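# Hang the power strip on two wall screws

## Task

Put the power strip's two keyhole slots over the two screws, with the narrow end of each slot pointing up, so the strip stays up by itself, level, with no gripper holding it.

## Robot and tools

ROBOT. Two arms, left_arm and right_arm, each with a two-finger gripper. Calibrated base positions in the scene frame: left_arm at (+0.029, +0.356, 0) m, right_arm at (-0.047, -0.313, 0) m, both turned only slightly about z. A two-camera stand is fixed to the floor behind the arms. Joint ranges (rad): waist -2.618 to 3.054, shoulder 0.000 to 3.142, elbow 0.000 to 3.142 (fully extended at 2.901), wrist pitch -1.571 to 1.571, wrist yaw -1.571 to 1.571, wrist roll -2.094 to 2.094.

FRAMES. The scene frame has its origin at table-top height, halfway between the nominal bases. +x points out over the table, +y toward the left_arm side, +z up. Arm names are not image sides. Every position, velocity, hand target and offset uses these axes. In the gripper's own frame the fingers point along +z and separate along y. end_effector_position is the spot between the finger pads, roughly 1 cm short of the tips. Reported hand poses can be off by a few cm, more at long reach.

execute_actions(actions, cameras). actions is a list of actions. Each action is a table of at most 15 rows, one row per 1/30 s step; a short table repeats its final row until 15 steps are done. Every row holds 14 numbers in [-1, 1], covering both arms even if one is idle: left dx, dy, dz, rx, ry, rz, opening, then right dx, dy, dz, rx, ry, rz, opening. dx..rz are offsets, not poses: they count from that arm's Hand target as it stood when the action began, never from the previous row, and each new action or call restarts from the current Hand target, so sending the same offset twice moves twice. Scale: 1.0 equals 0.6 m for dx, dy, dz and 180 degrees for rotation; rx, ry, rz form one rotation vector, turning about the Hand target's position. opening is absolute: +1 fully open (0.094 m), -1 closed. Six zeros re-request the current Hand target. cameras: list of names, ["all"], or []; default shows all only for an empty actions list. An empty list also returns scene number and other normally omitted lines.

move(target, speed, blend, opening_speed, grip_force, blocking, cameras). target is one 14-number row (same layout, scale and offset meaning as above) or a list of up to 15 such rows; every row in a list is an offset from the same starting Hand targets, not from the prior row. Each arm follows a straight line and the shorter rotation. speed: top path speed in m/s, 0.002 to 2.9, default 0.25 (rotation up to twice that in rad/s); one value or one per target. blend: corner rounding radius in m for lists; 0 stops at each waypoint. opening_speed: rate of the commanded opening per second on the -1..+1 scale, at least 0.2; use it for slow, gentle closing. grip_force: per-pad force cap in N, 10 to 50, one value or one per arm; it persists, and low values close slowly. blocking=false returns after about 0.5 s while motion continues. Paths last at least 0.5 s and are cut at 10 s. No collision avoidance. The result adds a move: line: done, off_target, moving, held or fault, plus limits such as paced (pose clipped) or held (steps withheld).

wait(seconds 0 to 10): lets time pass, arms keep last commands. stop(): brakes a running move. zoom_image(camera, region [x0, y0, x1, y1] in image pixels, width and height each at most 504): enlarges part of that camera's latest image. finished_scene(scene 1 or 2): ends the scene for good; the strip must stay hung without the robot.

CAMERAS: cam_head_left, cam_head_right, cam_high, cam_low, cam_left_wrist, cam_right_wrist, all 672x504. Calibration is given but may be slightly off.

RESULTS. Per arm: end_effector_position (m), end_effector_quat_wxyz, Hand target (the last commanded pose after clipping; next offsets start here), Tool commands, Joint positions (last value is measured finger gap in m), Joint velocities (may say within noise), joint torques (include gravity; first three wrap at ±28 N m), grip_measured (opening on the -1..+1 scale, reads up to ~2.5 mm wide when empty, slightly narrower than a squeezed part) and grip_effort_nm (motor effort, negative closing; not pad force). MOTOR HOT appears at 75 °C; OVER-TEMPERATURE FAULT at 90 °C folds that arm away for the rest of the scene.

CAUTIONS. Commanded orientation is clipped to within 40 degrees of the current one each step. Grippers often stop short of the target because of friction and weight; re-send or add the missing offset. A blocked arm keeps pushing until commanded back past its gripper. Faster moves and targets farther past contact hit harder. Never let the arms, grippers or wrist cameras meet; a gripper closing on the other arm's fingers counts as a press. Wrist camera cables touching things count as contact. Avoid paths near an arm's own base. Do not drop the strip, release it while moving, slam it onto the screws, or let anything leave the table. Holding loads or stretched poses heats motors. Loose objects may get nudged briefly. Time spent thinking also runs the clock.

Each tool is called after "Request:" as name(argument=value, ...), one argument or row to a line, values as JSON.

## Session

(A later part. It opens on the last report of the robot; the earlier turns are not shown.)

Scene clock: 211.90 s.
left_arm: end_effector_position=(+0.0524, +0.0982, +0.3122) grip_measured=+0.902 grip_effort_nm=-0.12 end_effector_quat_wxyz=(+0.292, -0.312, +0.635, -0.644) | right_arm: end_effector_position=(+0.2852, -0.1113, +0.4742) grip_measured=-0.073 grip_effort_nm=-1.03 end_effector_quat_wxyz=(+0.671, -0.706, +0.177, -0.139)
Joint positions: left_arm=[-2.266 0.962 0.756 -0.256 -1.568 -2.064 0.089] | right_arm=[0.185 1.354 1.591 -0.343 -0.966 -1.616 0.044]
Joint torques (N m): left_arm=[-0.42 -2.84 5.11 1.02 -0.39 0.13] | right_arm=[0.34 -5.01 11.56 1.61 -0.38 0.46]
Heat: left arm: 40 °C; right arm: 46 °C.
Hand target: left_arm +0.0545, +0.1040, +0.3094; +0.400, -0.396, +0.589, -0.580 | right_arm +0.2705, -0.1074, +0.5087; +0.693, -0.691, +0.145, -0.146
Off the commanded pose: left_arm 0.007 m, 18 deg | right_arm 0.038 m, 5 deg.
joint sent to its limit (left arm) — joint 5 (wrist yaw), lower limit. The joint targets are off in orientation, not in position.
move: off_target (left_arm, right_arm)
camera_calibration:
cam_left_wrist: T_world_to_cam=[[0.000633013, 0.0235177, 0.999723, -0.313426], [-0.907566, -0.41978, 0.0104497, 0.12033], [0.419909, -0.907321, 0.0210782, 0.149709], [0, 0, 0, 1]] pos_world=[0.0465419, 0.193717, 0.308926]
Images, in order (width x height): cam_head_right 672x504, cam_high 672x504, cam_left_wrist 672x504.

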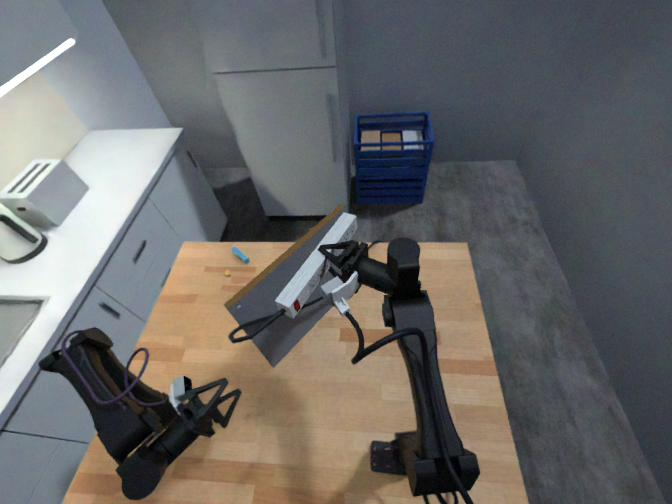

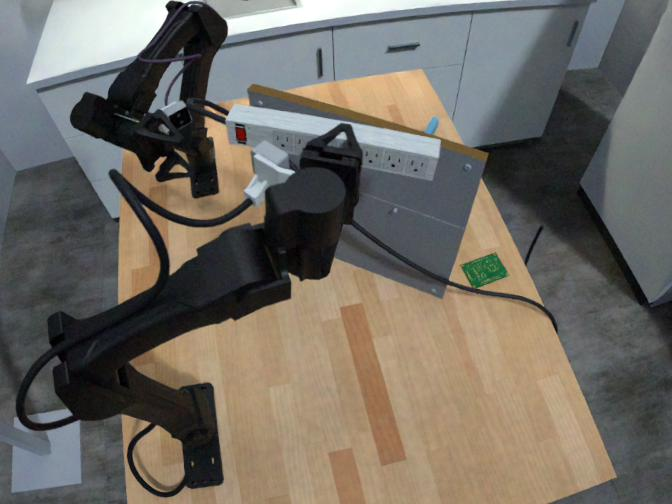

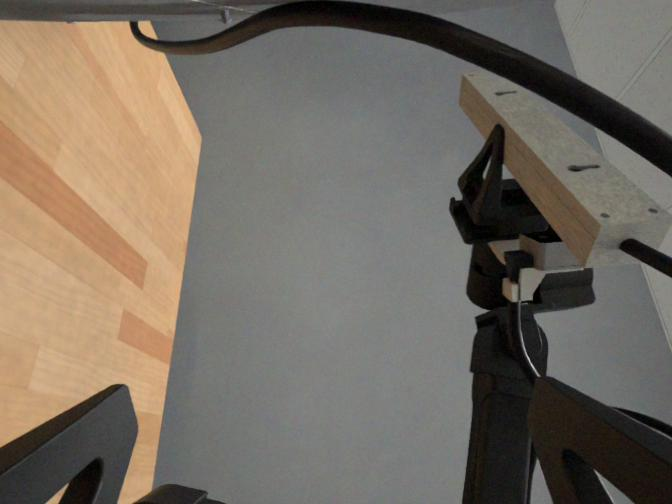

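Request:
move(
  target=[0,0,0,0,0,0,0.9,0.03,0.03,0.02,-0.13,-0.155,0,-0.35],
  cameras=["cam_high","cam_head_right","cam_left_wrist"],
  speed=0.2,
)

Scene clock: 222.50 s.
left_arm: end_effector_position=(+0.0524, +0.0982, +0.3122) grip_measured=+0.902 grip_effort_nm=-0.12 end_effector_quat_wxyz=(+0.292, -0.312, +0.635, -0.644) | right_arm: end_effector_position=(+0.3079, -0.0918, +0.4935) grip_measured=-0.073 grip_effort_nm=-1.02 end_effector_quat_wxyz=(-0.597, +0.743, -0.038, +0.302)
Joint positions: left_arm=[-2.266 0.962 0.756 -0.256 -1.568 -2.064 0.089] | right_arm=[0.272 1.48 1.837 -0.511 -0.807 -2.1 0.044]
Joint torques (N m): left_arm=[-0.42 -2.84 5.07 1.03 -0.4 0.13] | right_arm=[0.72 -8.25 6.37 1.86 -0.3 0.02]
Heat: left arm: 39 °C; right arm: 46 °C.
Hand target: left_arm +0.0545, +0.1040, +0.3094; +0.400, -0.396, +0.589, -0.580 | right_arm +0.2884, -0.0894, +0.5207; -0.554, +0.761, +0.058, +0.333
Off the commanded pose: left_arm 0.007 m, 18 deg | right_arm 0.033 m, 13 deg.
joint sent to its limit (left arm) — joint 5 (wrist yaw), lower limit. The joint targets are off in orientation, not in position.
joint sent to its limit (right arm) — joint 6 (wrist roll), lower limit. The joint targets are off in orientation, not in position.
move: off_target (left_arm, right_arm)
camera_calibration:
cam_left_wrist: T_world_to_cam=[[0.000633013, 0.0235177, 0.999723, -0.313426], [-0.907566, -0.41978, 0.0104497, 0.12033], [0.419909, -0.907321, 0.0210782, 0.149709], [0, 0, 0, 1]] pos_world=[0.0465419, 0.193717, 0.308926]
Images, in order (width x height): cam_head_right 672x504, cam_high 672x504, cam_left_wrist 672x504.

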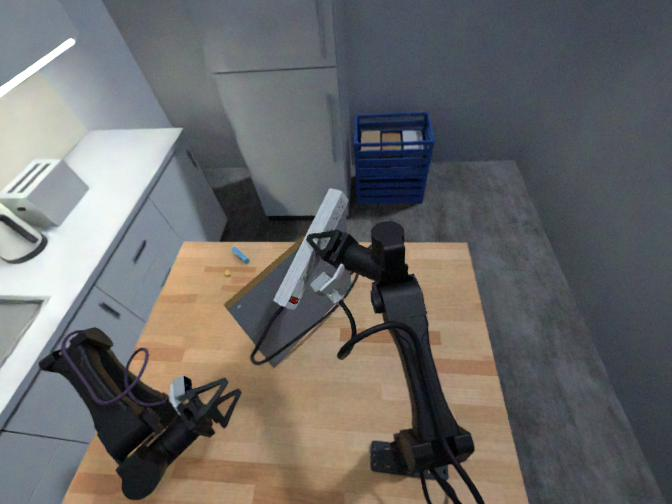

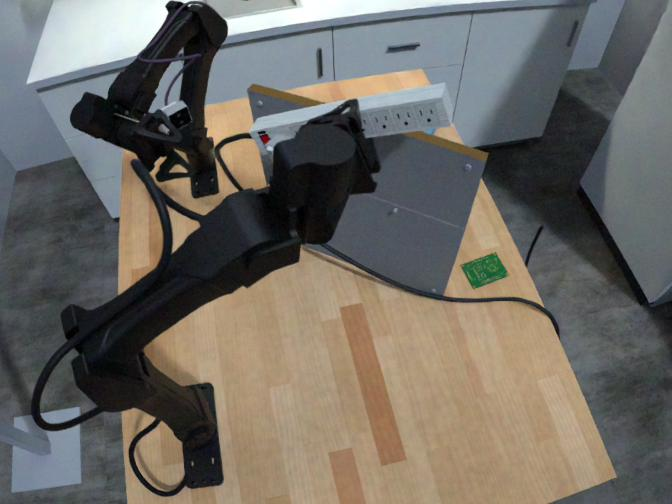

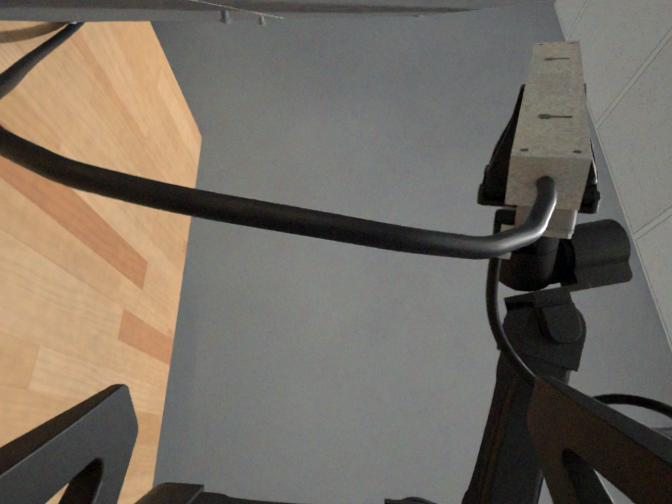

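Request:
move(
  target=[0,0,0,0,0,0,0.9,-0.03,0.065,-0.15,0.150,0.137,-0.086,-0.35],
  cameras=["cam_high","cam_head_right","cam_left_wrist"],
  speed=0.15,
)

Scene clock: 233.97 s.
left_arm: end_effector_position=(+0.0524, +0.0982, +0.3122) grip_measured=+0.902 grip_effort_nm=-0.12 end_effector_quat_wxyz=(+0.292, -0.312, +0.635, -0.644) | right_arm: end_effector_position=(+0.2833, -0.0533, +0.3819) grip_measured=-0.073 grip_effort_nm=-1.02 end_effector_quat_wxyz=(-0.604, +0.716, -0.263, +0.230)
Joint positions: left_arm=[-2.266 0.962 0.756 -0.256 -1.568 -2.064 0.089] | right_arm=[0.561 1.233 1.216 -0.156 -0.322 -1.638 0.044]
Joint torques (N m): left_arm=[-0.38 -2.84 5.09 1.03 -0.4 0.13] | right_arm=[0.92 -7.83 7.69 2.52 -0.24 0.67]
Heat: left arm: 39 °C; right arm: 49 °C.
Hand target: left_arm +0.0545, +0.1040, +0.3094; +0.400, -0.396, +0.589, -0.580 | right_arm +0.2704, -0.0504, +0.4309; -0.665, +0.666, -0.240, +0.239
Off the commanded pose: left_arm 0.007 m, 18 deg | right_arm 0.051 m, 9 deg.
joint sent to its limit (left arm) — joint 5 (wrist yaw), lower limit. The joint targets are off in orientation, not in position.
move: off_target (left_arm, right_arm)
camera_calibration:
cam_left_wrist: T_world_to_cam=[[0.000633013, 0.0235177, 0.999723, -0.313426], [-0.907566, -0.41978, 0.0104497, 0.12033], [0.419909, -0.907321, 0.0210782, 0.149709], [0, 0, 0, 1]] pos_world=[0.0465419, 0.193717, 0.308926]
Images, in order (width x height): cam_head_right 672x504, cam_high 672x504, cam_left_wrist 672x504.

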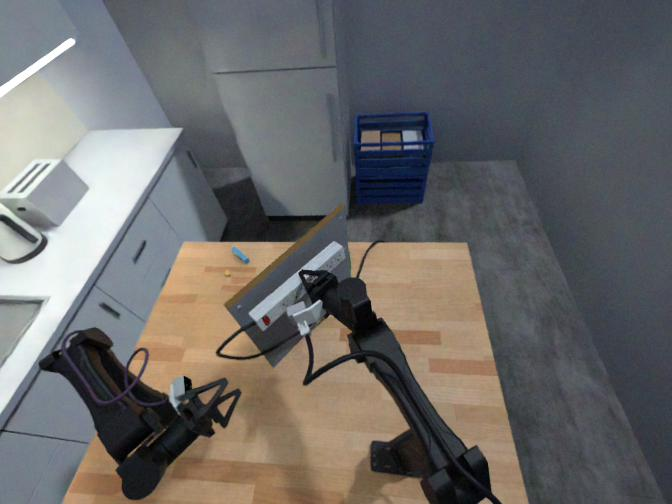

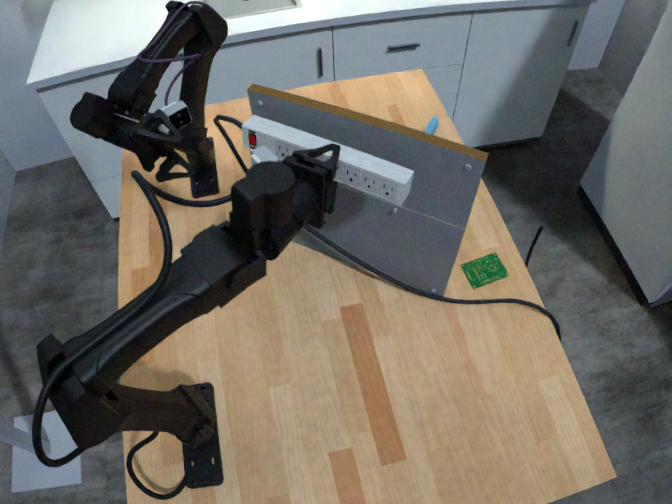

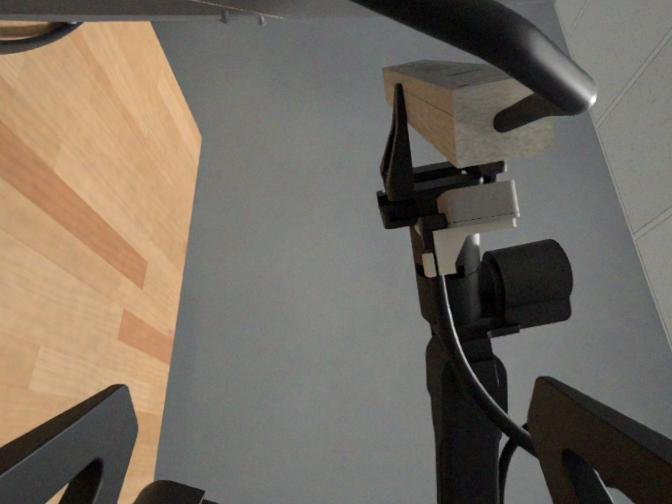

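Request:
move(
  target=[-0.03,0.03,0.2,0,0,0,0.9,0,0,0,0,0,0,-0.35],
  cameras=["cam_left_wrist","cam_head_left"],
)

Scene clock: 251.63 s.
left_arm: end_effector_position=(+0.0342, +0.1172, +0.4231) grip_measured=+0.902 grip_effort_nm=-0.12 end_effector_quat_wxyz=(+0.251, -0.254, +0.660, -0.661) | right_arm: end_effector_position=(+0.2833, -0.0534, +0.3819) grip_measured=-0.073 grip_effort_nm=-1.02 end_effector_quat_wxyz=(-0.604, +0.716, -0.263, +0.230)
Joint positions: left_arm=[-2.42 0.909 1.11 -0.363 -1.57 -1.738 0.089] | right_arm=[0.561 1.233 1.216 -0.156 -0.322 -1.638 0.044]
Joint torques (N m): left_arm=[-0.4 -0.79 7.69 1.15 -0.23 0.14] | right_arm=[0.99 -7.65 7.65 2.54 -0.25 0.63]
Heat: left arm: 39 °C; right arm: 55 °C.
Hand target: left_arm +0.0364, +0.1219, +0.4294; +0.401, -0.396, +0.589, -0.580 | right_arm +0.2703, -0.0504, +0.4308; -0.665, +0.666, -0.240, +0.239
Off the commanded pose: left_arm 0.008 m, 27 deg | right_arm 0.051 m, 9 deg.
joint sent to its limit (left arm) — joint 5 (wrist yaw), lower limit. The joint targets are off in orientation, not in position.
move: off_target (left_arm, right_arm)
camera_calibration:
cam_left_wrist: T_world_to_cam=[[-0.0165989, 0.00629248, 0.999842, -0.422148], [-0.960867, -0.276646, -0.0142107, 0.106077], [0.276513, -0.960951, 0.0106382, 0.187866], [0, 0, 0, 1]] pos_world=[0.0429717, 0.212532, 0.421591]
Images, in order (width x height): cam_head_left 672x504, cam_left_wrist 672x504.

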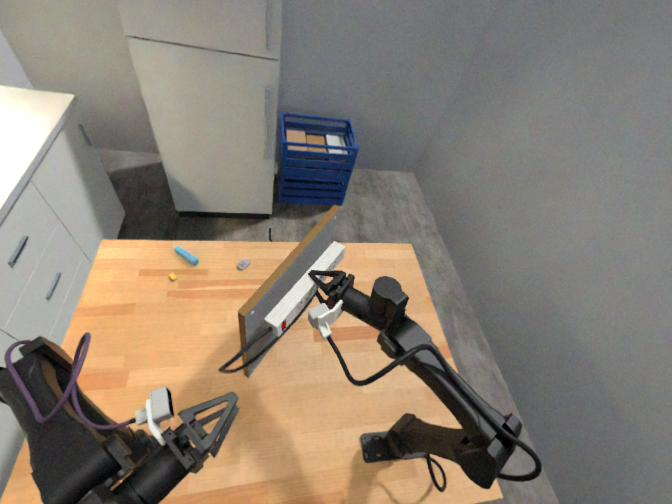

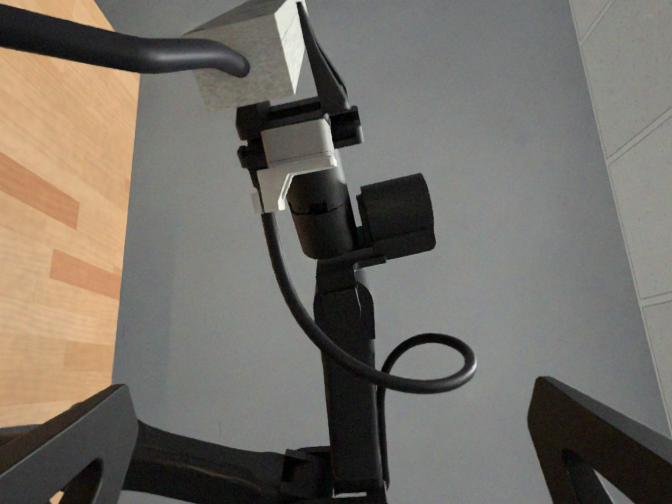

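Request:
move(
  target=[0.11,-0.117,0.03,0,0,0,0.9,0,0,0,0,0,0,-0.35],
  cameras=["cam_left_wrist","cam_head_left"],
)

Scene clock: 261.67 s.
left_arm: end_effector_position=(+0.0993, +0.0477, +0.4360) grip_measured=+0.902 grip_effort_nm=-0.12 end_effector_quat_wxyz=(+0.401, -0.379, +0.598, -0.581) | right_arm: end_effector_position=(+0.2833, -0.0534, +0.3819) grip_measured=-0.073 grip_effort_nm=-1.02 end_effector_quat_wxyz=(-0.604, +0.716, -0.263, +0.230)
Joint positions: left_arm=[-1.966 1.293 1.37 -0.285 -1.554 -1.74 0.089] | right_arm=[0.561 1.233 1.216 -0.156 -0.322 -1.638 0.044]
Joint torques (N m): left_arm=[0.4 -3.77 9.4 1.32 -0.32 0.07] | right_arm=[1.06 -7.69 7.68 2.54 -0.26 0.69]
Heat: left arm: 39 °C; right arm: 57 °C.
Hand target: left_arm +0.1023, +0.0517, +0.4474; +0.400, -0.396, +0.589, -0.580 | right_arm +0.2703, -0.0504, +0.4308; -0.665, +0.666, -0.240, +0.239
Off the commanded pose: left_arm 0.012 m, 2 deg | right_arm 0.051 m, 9 deg.
move: off_target (left_arm, right_arm)
camera_calibration:
cam_left_wrist: T_world_to_cam=[[-0.0317067, -0.0425932, 0.998589, -0.429228], [-0.751743, -0.65741, -0.0519097, 0.163555], [0.658694, -0.752328, -0.0111748, 0.0645089], [0, 0, 0, 1]] pos_world=[0.0668501, 0.137772, 0.437833]
Images, in order (width x height): cam_head_left 672x504, cam_left_wrist 672x504.

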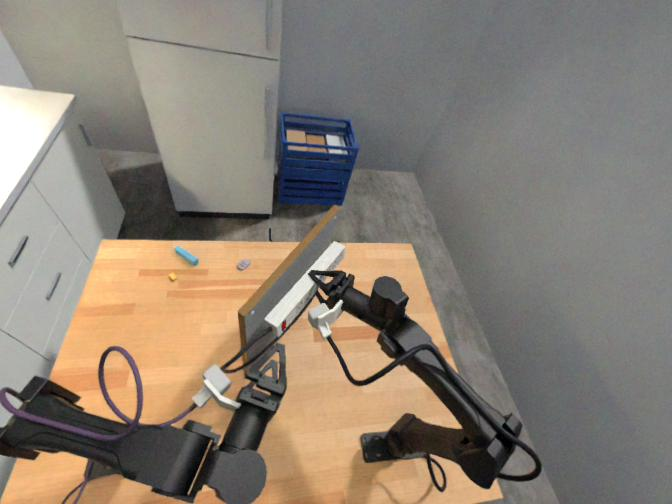

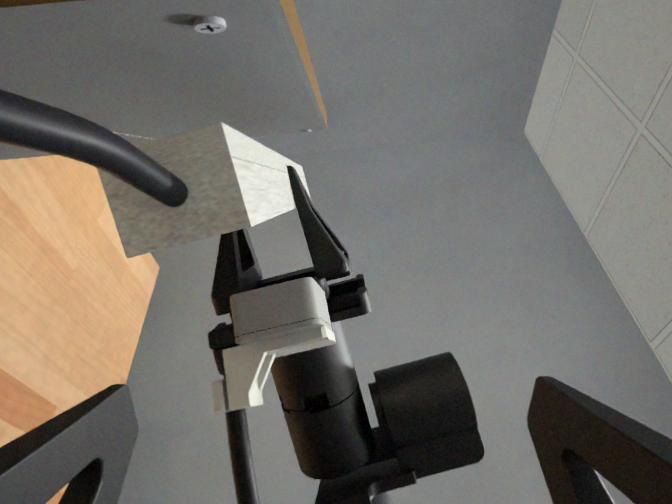

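Request:
move(
  target=[0,0,0,0,0,0,0.9,0,0,-0.15,0.039,-0.032,0,-0.35],
  cameras=["cam_left_wrist","cam_head_left","cam_high"],
  speed=0.15,
)

Scene clock: 269.80 s.
left_arm: end_effector_position=(+0.0994, +0.0477, +0.4360) grip_measured=+0.902 grip_effort_nm=-0.12 end_effector_quat_wxyz=(+0.401, -0.379, +0.598, -0.581) | right_arm: end_effector_position=(+0.2755, -0.0552, +0.3034) grip_measured=-0.073 grip_effort_nm=-1.02 end_effector_quat_wxyz=(+0.668, -0.657, +0.238, -0.257)
Joint positions: left_arm=[-1.966 1.293 1.37 -0.285 -1.555 -1.741 0.089] | right_arm=[0.567 1.201 0.69 0.536 -0.322 -1.581 0.044]
Joint torques (N m): left_arm=[0.35 -3.75 9.4 1.34 -0.33 0.03] | right_arm=[0.92 -4.42 8.36 2.51 -0.14 0.68]
Heat: left arm: 39 °C; right arm: 58 °C.
Hand target: left_arm +0.1024, +0.0517, +0.4474; +0.400, -0.396, +0.589, -0.580 | right_arm +0.2703, -0.0503, +0.3407; +0.715, -0.611, +0.221, -0.257
Off the commanded pose: left_arm 0.012 m, 2 deg | right_arm 0.038 m, 8 deg.
move: off_target (left_arm, right_arm)
camera_calibration:
cam_left_wrist: T_world_to_cam=[[-0.0316011, -0.0422541, 0.998607, -0.42919], [-0.751512, -0.657698, -0.0516109, 0.163443], [0.658962, -0.752096, -0.0109704, 0.0643678], [0, 0, 0, 1]] pos_world=[0.0668505, 0.137772, 0.437733]
Images, in order (width x height): cam_head_left 672x504, cam_high 672x504, cam_left_wrist 672x504.

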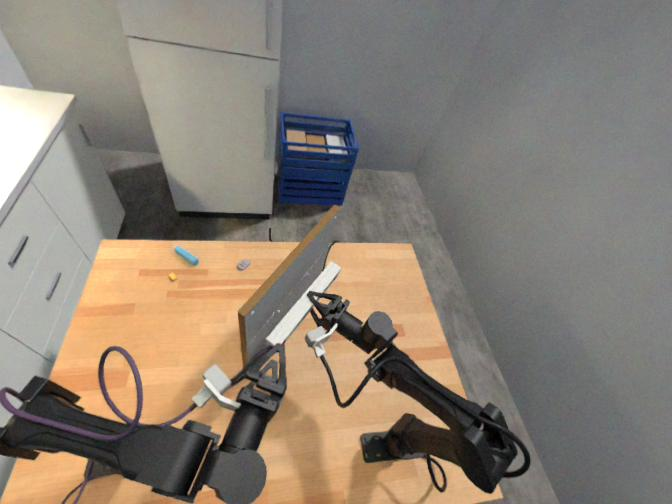

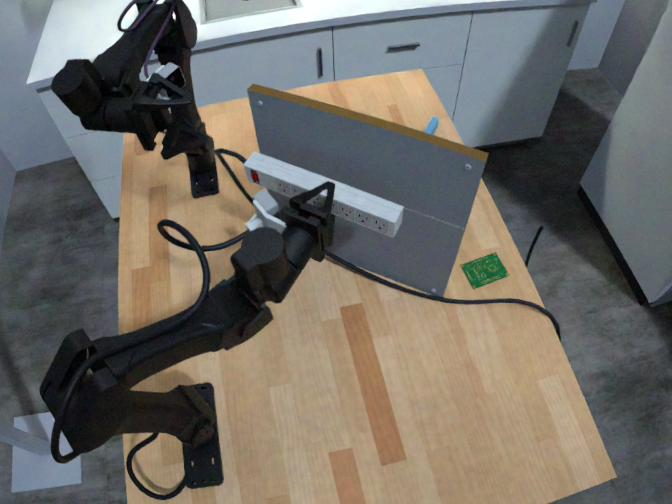

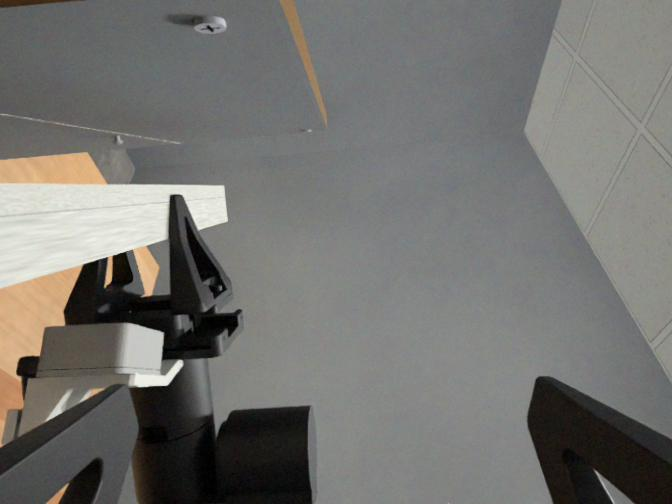

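Request:
move(
  target=[0,0,-0.115,0,0,0,0.9,0,0,0,0,0,0,-0.35],
  cameras=["cam_left_wrist","cam_head_right"],
  speed=0.15,
)

Request:
zoom_image(
  camera="cam_left_wrist",
  region=[30, 40, 350, 280],
)

Request:
zoom_image(
  camera="cam_head_right",
  region=[210, 200, 370, 360],
)

Scene clock: 277.27 s.
left_arm: end_effector_position=(+0.0977, +0.0422, +0.3731) grip_measured=+0.902 grip_effort_nm=-0.12 end_effector_quat_wxyz=(+0.395, -0.388, +0.593, -0.584) | right_arm: end_effector_position=(+0.2755, -0.0553, +0.3040) grip_measured=-0.073 grip_effort_nm=-1.02 end_effector_quat_wxyz=(+0.668, -0.656, +0.238, -0.257)
Joint positions: left_arm=[-1.964 1.29 1.16 -0.25 -1.558 -1.936 0.089] | right_arm=[0.567 1.201 0.69 0.538 -0.322 -1.581 0.044]
Joint torques (N m): left_arm=[0.35 -6.97 6.13 1.12 -0.34 -0.02] | right_arm=[0.99 -4.14 8.47 2.55 -0.1 0.66]
Heat: left arm: 39 °C; right arm: 57 °C.
Hand target: left_arm +0.1024, +0.0517, +0.3785; +0.400, -0.396, +0.589, -0.580 | right_arm +0.2703, -0.0503, +0.3406; +0.715, -0.611, +0.221, -0.257
Off the commanded pose: left_arm 0.012 m, 1 deg | right_arm 0.037 m, 8 deg.
move: off_target (left_arm, right_arm)
camera_calibration:
cam_left_wrist: T_world_to_cam=[[-0.0208099, -0.0212035, 0.999559, -0.368951], [-0.748219, -0.66279, -0.0296369, 0.147021], [0.663125, -0.748505, -0.00207229, 0.0568194], [0, 0, 0, 1]] pos_world=[0.0646479, 0.132151, 0.373263]
Images, in order (width x height): cam_head_right 672x504, cam_left_wrist 672x504.

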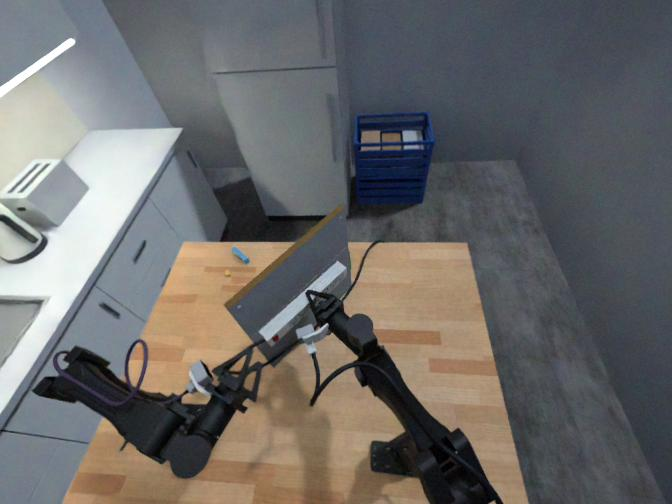

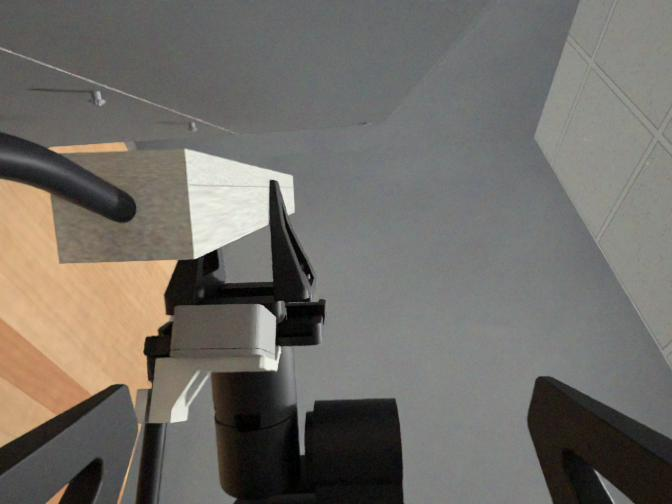

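Scaled by 1.575.

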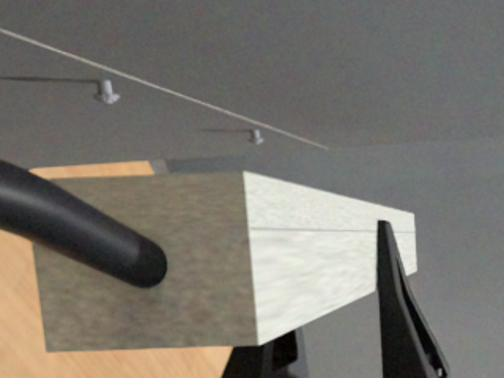

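Scaled by 3.150.

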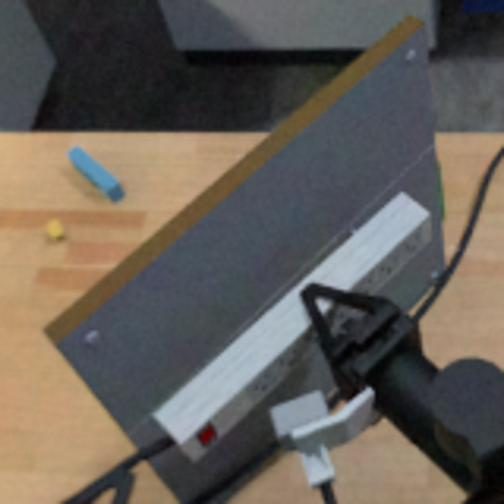

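Request:
move(
  target=[0,0,0,0,0,0,0.9,0.041,-0.029,-0.055,0,0,0,-0.35],
  cameras=["cam_left_wrist","cam_head_right"],
  speed=0.12,
)

Request:
zoom_image(
  camera="cam_left_wrist",
  region=[0, 40, 320, 280],
)

Request:
zoom_image(
  camera="cam_head_right",
  region=[210, 200, 370, 360],
)

Scene clock: 326.43 s.
left_arm: end_effector_position=(+0.0977, +0.0422, +0.3731) grip_measured=+0.902 grip_effort_nm=-0.12 end_effector_quat_wxyz=(+0.395, -0.389, +0.593, -0.585) | right_arm: end_effector_position=(+0.2995, -0.0705, +0.2798) grip_measured=-0.073 grip_effort_nm=-1.03 end_effector_quat_wxyz=(+0.677, -0.646, +0.238, -0.260)
Joint positions: left_arm=[-1.964 1.29 1.16 -0.25 -1.558 -1.938 0.089] | right_arm=[0.47 1.315 0.636 0.735 -0.413 -1.563 0.044]
Joint torques (N m): left_arm=[0.36 -6.95 6.16 1.11 -0.35 0.03] | right_arm=[0.02 -4.63 7.66 2.32 -0.24 0.58]
Heat: left arm: 39 °C; right arm: 60 °C.
Hand target: left_arm +0.1024, +0.0517, +0.3785; +0.400, -0.396, +0.589, -0.580 | right_arm +0.2950, -0.0678, +0.3078; +0.715, -0.611, +0.221, -0.257
Off the commanded pose: left_arm 0.012 m, 1 deg | right_arm 0.028 m, 6 deg.
move: off_target (left_arm, right_arm)
camera_calibration:
cam_left_wrist: T_world_to_cam=[[-0.0201793, -0.0198181, 0.9996, -0.369093], [-0.748239, -0.662827, -0.0282462, 0.146504], [0.663122, -0.74851, -0.00145331, 0.0565885], [0, 0, 0, 1]] pos_world=[0.0646473, 0.132149, 0.373165]
Images, in order (width x height): cam_head_right 672x504, cam_left_wrist 672x504.

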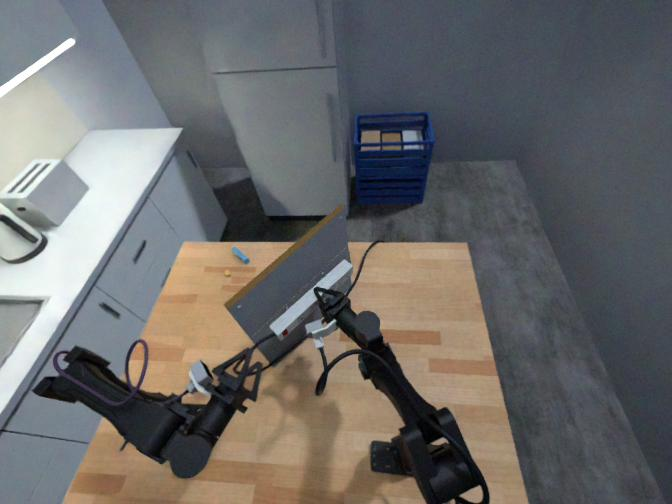

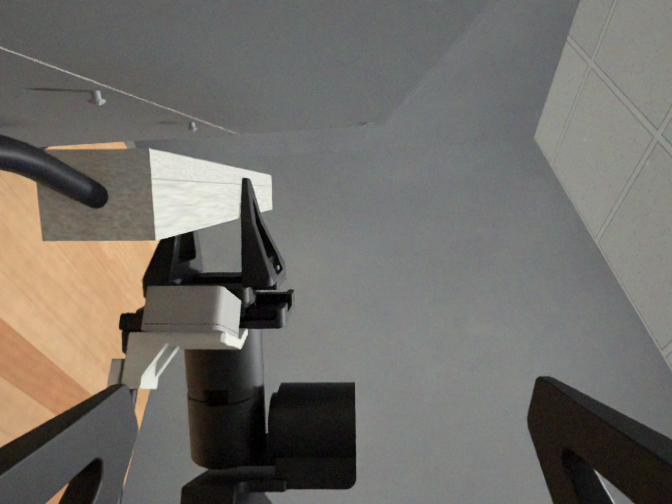

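Scaled by 1.575.

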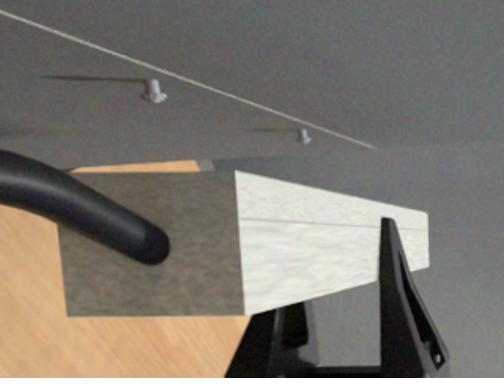

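Scaled by 3.150.

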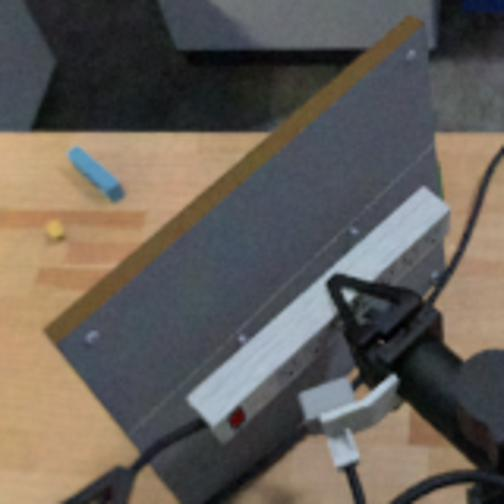

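Request:
move(
  target=[0,0,0,0,0,0,0.9,0.01,0.009,-0.037,0,0,0,-0.35],
  cameras=["cam_left_wrist"],
  speed=0.1,
)

Request:
zoom_image(
  camera="cam_left_wrist",
  region=[0, 40, 320, 280],
)

Scene clock: 360.17 s.
left_arm: end_effector_position=(+0.0977, +0.0422, +0.3731) grip_measured=+0.902 grip_effort_nm=-0.12 end_effector_quat_wxyz=(+0.395, -0.389, +0.593, -0.585) | right_arm: end_effector_position=(+0.3068, -0.0668, +0.2582) grip_measured=-0.073 grip_effort_nm=-1.03 end_effector_quat_wxyz=(+0.678, -0.646, +0.238, -0.260)
Joint positions: left_arm=[-1.964 1.29 1.16 -0.25 -1.558 -1.938 0.089] | right_arm=[0.47 1.405 0.603 0.86 -0.415 -1.56 0.044]
Joint torques (N m): left_arm=[0.36 -6.94 6.19 1.11 -0.35 0.03] | right_arm=[0.81 -5.35 7.15 2.37 -0.14 0.63]
Heat: left arm: 39 °C; right arm: 59 °C.
Hand target: left_arm +0.1024, +0.0517, +0.3785; +0.400, -0.396, +0.589, -0.580 | right_arm +0.3010, -0.0624, +0.2856; +0.715, -0.611, +0.221, -0.257
Off the commanded pose: left_arm 0.012 m, 1 deg | right_arm 0.028 m, 6 deg.
move: off_target (left_arm, right_arm)
camera_calibration:
cam_left_wrist: T_world_to_cam=[[-0.0201793, -0.0198181, 0.9996, -0.369093], [-0.748239, -0.662827, -0.0282462, 0.146504], [0.663122, -0.74851, -0.00145331, 0.0565885], [0, 0, 0, 1]] pos_world=[0.0646473, 0.132149, 0.373165]
Images, in order (width x height): cam_left_wrist 672x504.

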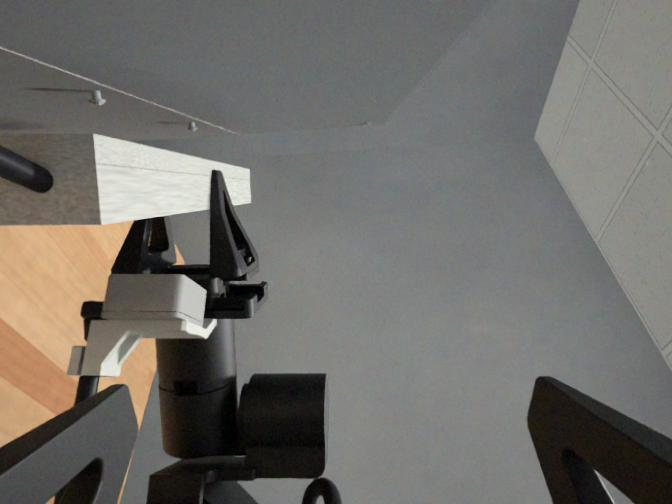

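Scaled by 1.575.

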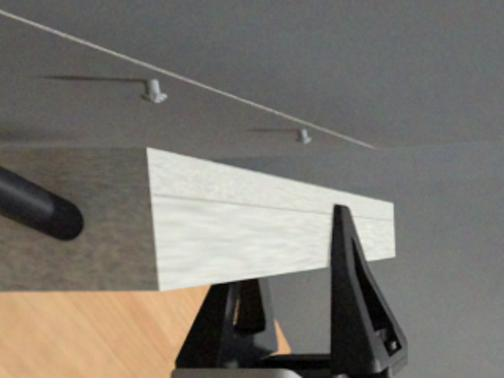

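Request:
move(
  target=[0,0,0,0,0,0,0.9,0.032,0.038,0.012,0,0,0,-0.35],
  cameras=["cam_left_wrist"],
  speed=0.06,
)

Request:
zoom_image(
  camera="cam_left_wrist",
  region=[0, 40, 320, 280],
)

Scene clock: 366.60 s.
left_arm: end_effector_position=(+0.0977, +0.0422, +0.3731) grip_measured=+0.902 grip_effort_nm=-0.12 end_effector_quat_wxyz=(+0.395, -0.389, +0.593, -0.585) | right_arm: end_effector_position=(+0.3150, -0.0481, +0.2423) grip_measured=-0.073 grip_effort_nm=-1.02 end_effector_quat_wxyz=(+0.669, -0.658, +0.244, -0.244)
Joint positions: left_arm=[-1.964 1.29 1.16 -0.25 -1.558 -1.938 0.089] | right_arm=[0.51 1.488 0.646 0.857 -0.388 -1.56 0.044]
Joint torques (N m): left_arm=[0.34 -6.94 6.19 1.1 -0.34 0.02] | right_arm=[0.87 -5.98 11.63 2.25 -0.04 0.57]
Heat: left arm: 39 °C; right arm: 61 °C.
Hand target: left_arm +0.1024, +0.0517, +0.3785; +0.400, -0.396, +0.589, -0.580 | right_arm +0.3202, -0.0396, +0.2928; +0.715, -0.611, +0.221, -0.257
Off the commanded pose: left_arm 0.012 m, 1 deg | right_arm 0.051 m, 8 deg.
move: off_target (left_arm, right_arm)
camera_calibration:
cam_left_wrist: T_world_to_cam=[[-0.0201793, -0.0198181, 0.9996, -0.369093], [-0.748239, -0.662827, -0.0282462, 0.146504], [0.663122, -0.74851, -0.00145331, 0.0565885], [0, 0, 0, 1]] pos_world=[0.0646473, 0.132149, 0.373165]
Images, in order (width x height): cam_left_wrist 672x504.

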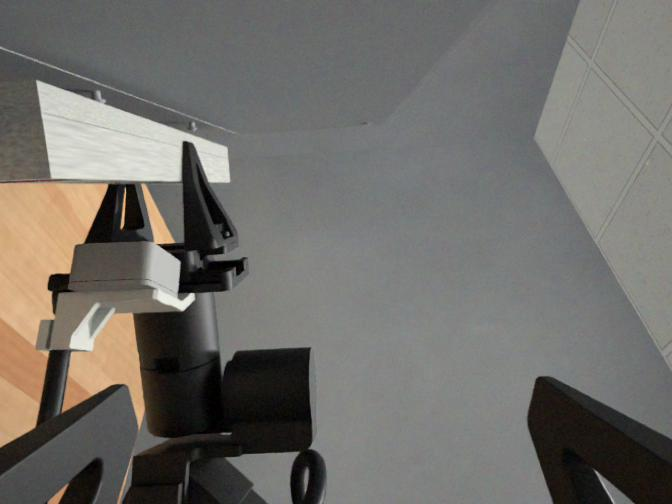

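Scaled by 1.575.

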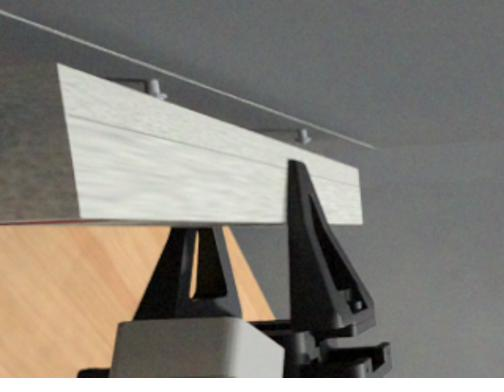

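Request:
move(
  target=[0,0,0,0,0,0,0.9,-0.008,-0.01,0.035,0,0,0,-0.35],
  cameras=["cam_left_wrist","cam_head_right"],
  speed=0.06,
)

Request:
zoom_image(
  camera="cam_left_wrist",
  region=[0, 40, 320, 280],
)

Request:
zoom_image(
  camera="cam_head_right",
  region=[210, 200, 370, 360],
)

Scene clock: 374.13 s.
left_arm: end_effector_position=(+0.0977, +0.0422, +0.3731) grip_measured=+0.902 grip_effort_nm=-0.12 end_effector_quat_wxyz=(+0.395, -0.389, +0.593, -0.585) | right_arm: end_effector_position=(+0.3148, -0.0483, +0.2451) grip_measured=-0.073 grip_effort_nm=-1.02 end_effector_quat_wxyz=(+0.659, -0.668, +0.253, -0.236)
Joint positions: left_arm=[-1.964 1.29 1.16 -0.25 -1.558 -1.938 0.089] | right_arm=[0.51 1.458 0.673 0.764 -0.388 -1.56 0.044]
Joint torques (N m): left_arm=[0.34 -6.94 6.19 1.1 -0.35 0.03] | right_arm=[-0.24 -9.05 11.82 2.24 -0.16 0.62]
Heat: left arm: 39 °C; right arm: 62 °C.
Hand target: left_arm +0.1024, +0.0517, +0.3785; +0.400, -0.396, +0.589, -0.580 | right_arm +0.3154, -0.0456, +0.3137; +0.715, -0.611, +0.221, -0.257
Off the commanded pose: left_arm 0.012 m, 1 deg | right_arm 0.069 m, 10 deg.
move: off_target (left_arm, right_arm)
camera_calibration:
cam_left_wrist: T_world_to_cam=[[-0.0201793, -0.0198181, 0.9996, -0.369093], [-0.748239, -0.662827, -0.0282462, 0.146504], [0.663122, -0.74851, -0.00145331, 0.0565885], [0, 0, 0, 1]] pos_world=[0.0646473, 0.132149, 0.373165]
Images, in order (width x height): cam_head_right 672x504, cam_left_wrist 672x504.

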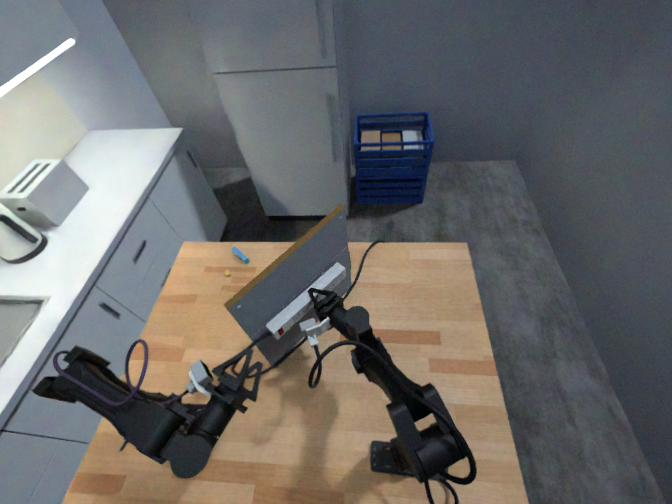

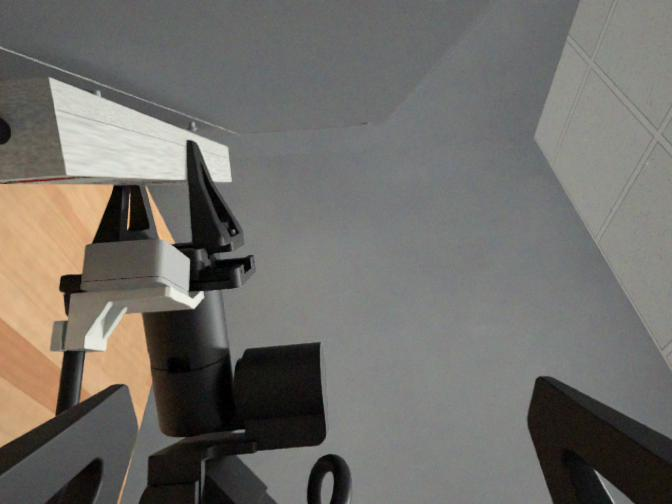

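Scaled by 1.575.

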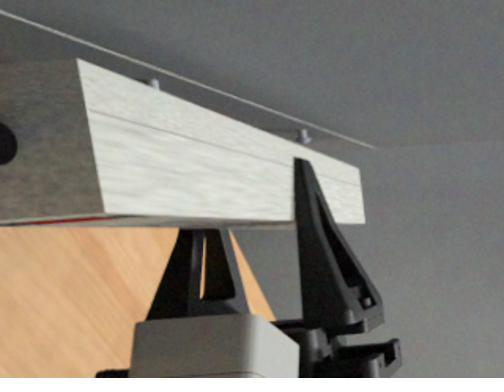

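Scaled by 3.150.

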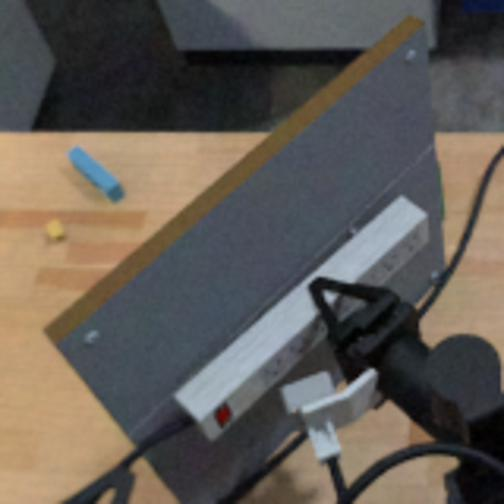

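Request:
move(
  target=[0,0,0,0,0,0,0.9,-0.028,-0.034,0.01,0,0,0,-0.35],
  speed=0.1,
  cameras=["cam_left_wrist"],
)

Request:
zoom_image(
  camera="cam_left_wrist",
  region=[0, 40, 320, 280],
)

Scene clock: 379.13 s.
left_arm: end_effector_position=(+0.0977, +0.0422, +0.3731) grip_measured=+0.902 grip_effort_nm=-0.12 end_effector_quat_wxyz=(+0.395, -0.389, +0.593, -0.585) | right_arm: end_effector_position=(+0.3085, -0.0649, +0.2742) grip_measured=-0.073 grip_effort_nm=-1.02 end_effector_quat_wxyz=(+0.670, -0.654, +0.246, -0.252)
Joint positions: left_arm=[-1.964 1.29 1.16 -0.25 -1.558 -1.938 0.089] | right_arm=[0.473 1.359 0.673 0.713 -0.412 -1.56 0.044]
Joint torques (N m): left_arm=[0.34 -6.95 6.16 1.1 -0.34 0.03] | right_arm=[-0.16 -8.51 8.25 2.21 -0.24 0.56]
Heat: left arm: 39 °C; right arm: 62 °C.
Hand target: left_arm +0.1024, +0.0517, +0.3785; +0.400, -0.396, +0.589, -0.580 | right_arm +0.2986, -0.0660, +0.3197; +0.715, -0.611, +0.221, -0.257
Off the commanded pose: left_arm 0.012 m, 1 deg | right_arm 0.047 m, 8 deg.
move: off_target (left_arm, right_arm)
camera_calibration:
cam_left_wrist: T_world_to_cam=[[-0.0201793, -0.0198181, 0.9996, -0.369093], [-0.748239, -0.662827, -0.0282462, 0.146504], [0.663122, -0.74851, -0.00145331, 0.0565885], [0, 0, 0, 1]] pos_world=[0.0646473, 0.132149, 0.373165]
Images, in order (width x height): cam_left_wrist 672x504.

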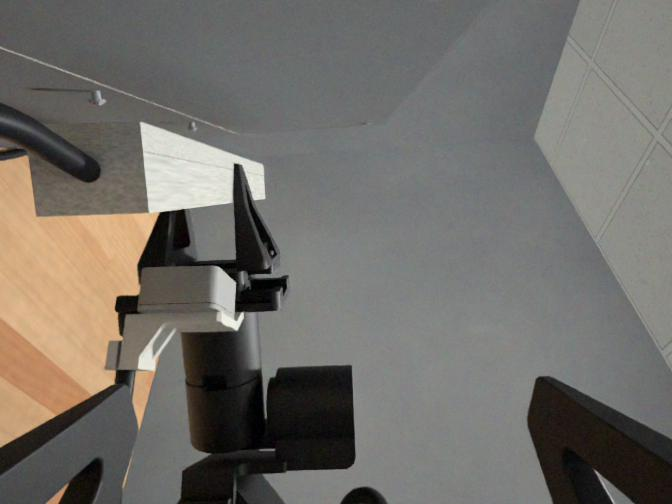

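Scaled by 1.575.

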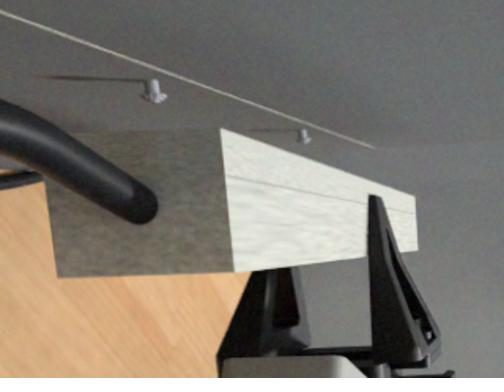

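Request:
move(
  target=[0,0,0,0,0,0,0.9,0.035,0.042,0,0,0,0,-0.35],
  speed=0.06,
  cameras=["cam_left_wrist","cam_head_right"],
)

Request:
zoom_image(
  camera="cam_left_wrist",
  region=[0, 40, 320, 280],
)

Request:
zoom_image(
  camera="cam_head_right",
  region=[210, 200, 370, 360],
)

Scene clock: 386.37 s.
left_arm: end_effector_position=(+0.0977, +0.0422, +0.3731) grip_measured=+0.902 grip_effort_nm=-0.12 end_effector_quat_wxyz=(+0.395, -0.389, +0.593, -0.585) | right_arm: end_effector_position=(+0.3145, -0.0496, +0.2634) grip_measured=-0.073 grip_effort_nm=-1.03 end_effector_quat_wxyz=(+0.664, -0.663, +0.249, -0.241)
Joint positions: left_arm=[-1.964 1.29 1.16 -0.25 -1.558 -1.938 0.089] | right_arm=[0.507 1.422 0.705 0.715 -0.39 -1.56 0.044]
Joint torques (N m): left_arm=[0.35 -6.94 6.15 1.11 -0.34 0.03] | right_arm=[0.76 -5.7 12.38 2.4 -0.02 0.59]
Heat: left arm: 39 °C; right arm: 61 °C.
Hand target: left_arm +0.1024, +0.0517, +0.3785; +0.400, -0.396, +0.589, -0.580 | right_arm +0.3195, -0.0407, +0.3198; +0.715, -0.611, +0.221, -0.257
Off the commanded pose: left_arm 0.012 m, 1 deg | right_arm 0.057 m, 9 deg.
move: off_target (left_arm, right_arm)
camera_calibration:
cam_left_wrist: T_world_to_cam=[[-0.0201793, -0.0198181, 0.9996, -0.369093], [-0.748239, -0.662827, -0.0282462, 0.146504], [0.663122, -0.74851, -0.00145331, 0.0565885], [0, 0, 0, 1]] pos_world=[0.0646473, 0.132149, 0.373165]
Images, in order (width x height): cam_head_right 672x504, cam_left_wrist 672x504.

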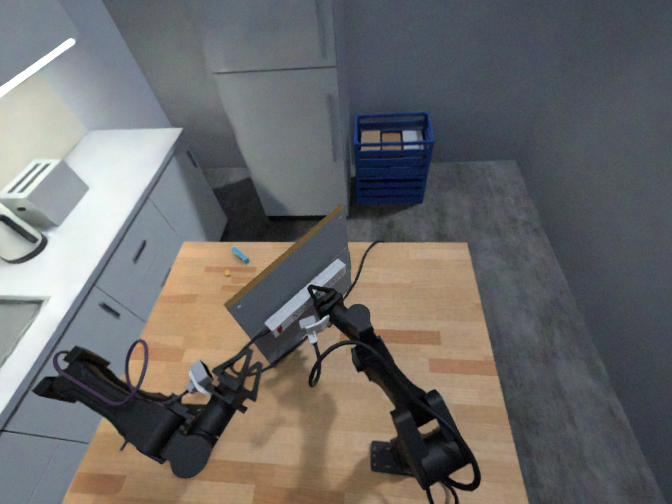

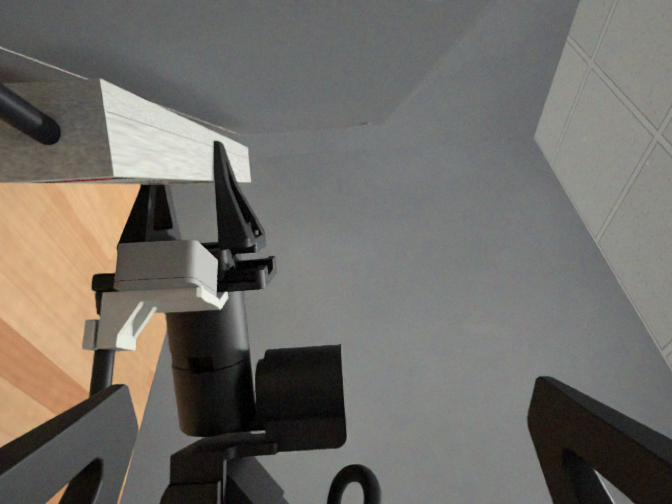

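Scaled by 1.575.

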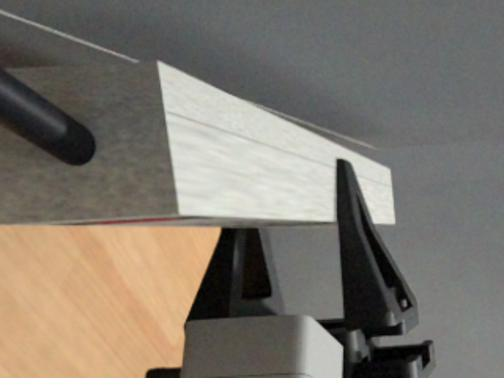

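Scaled by 3.150.

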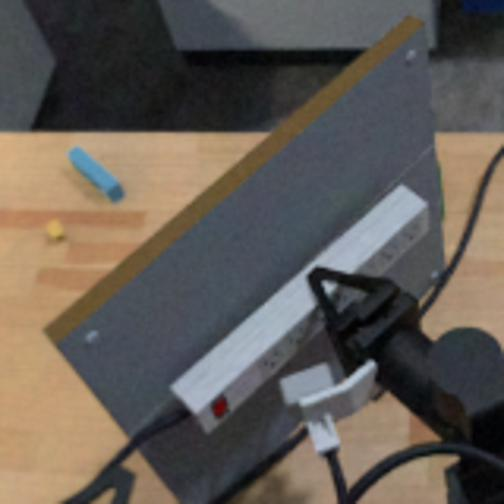

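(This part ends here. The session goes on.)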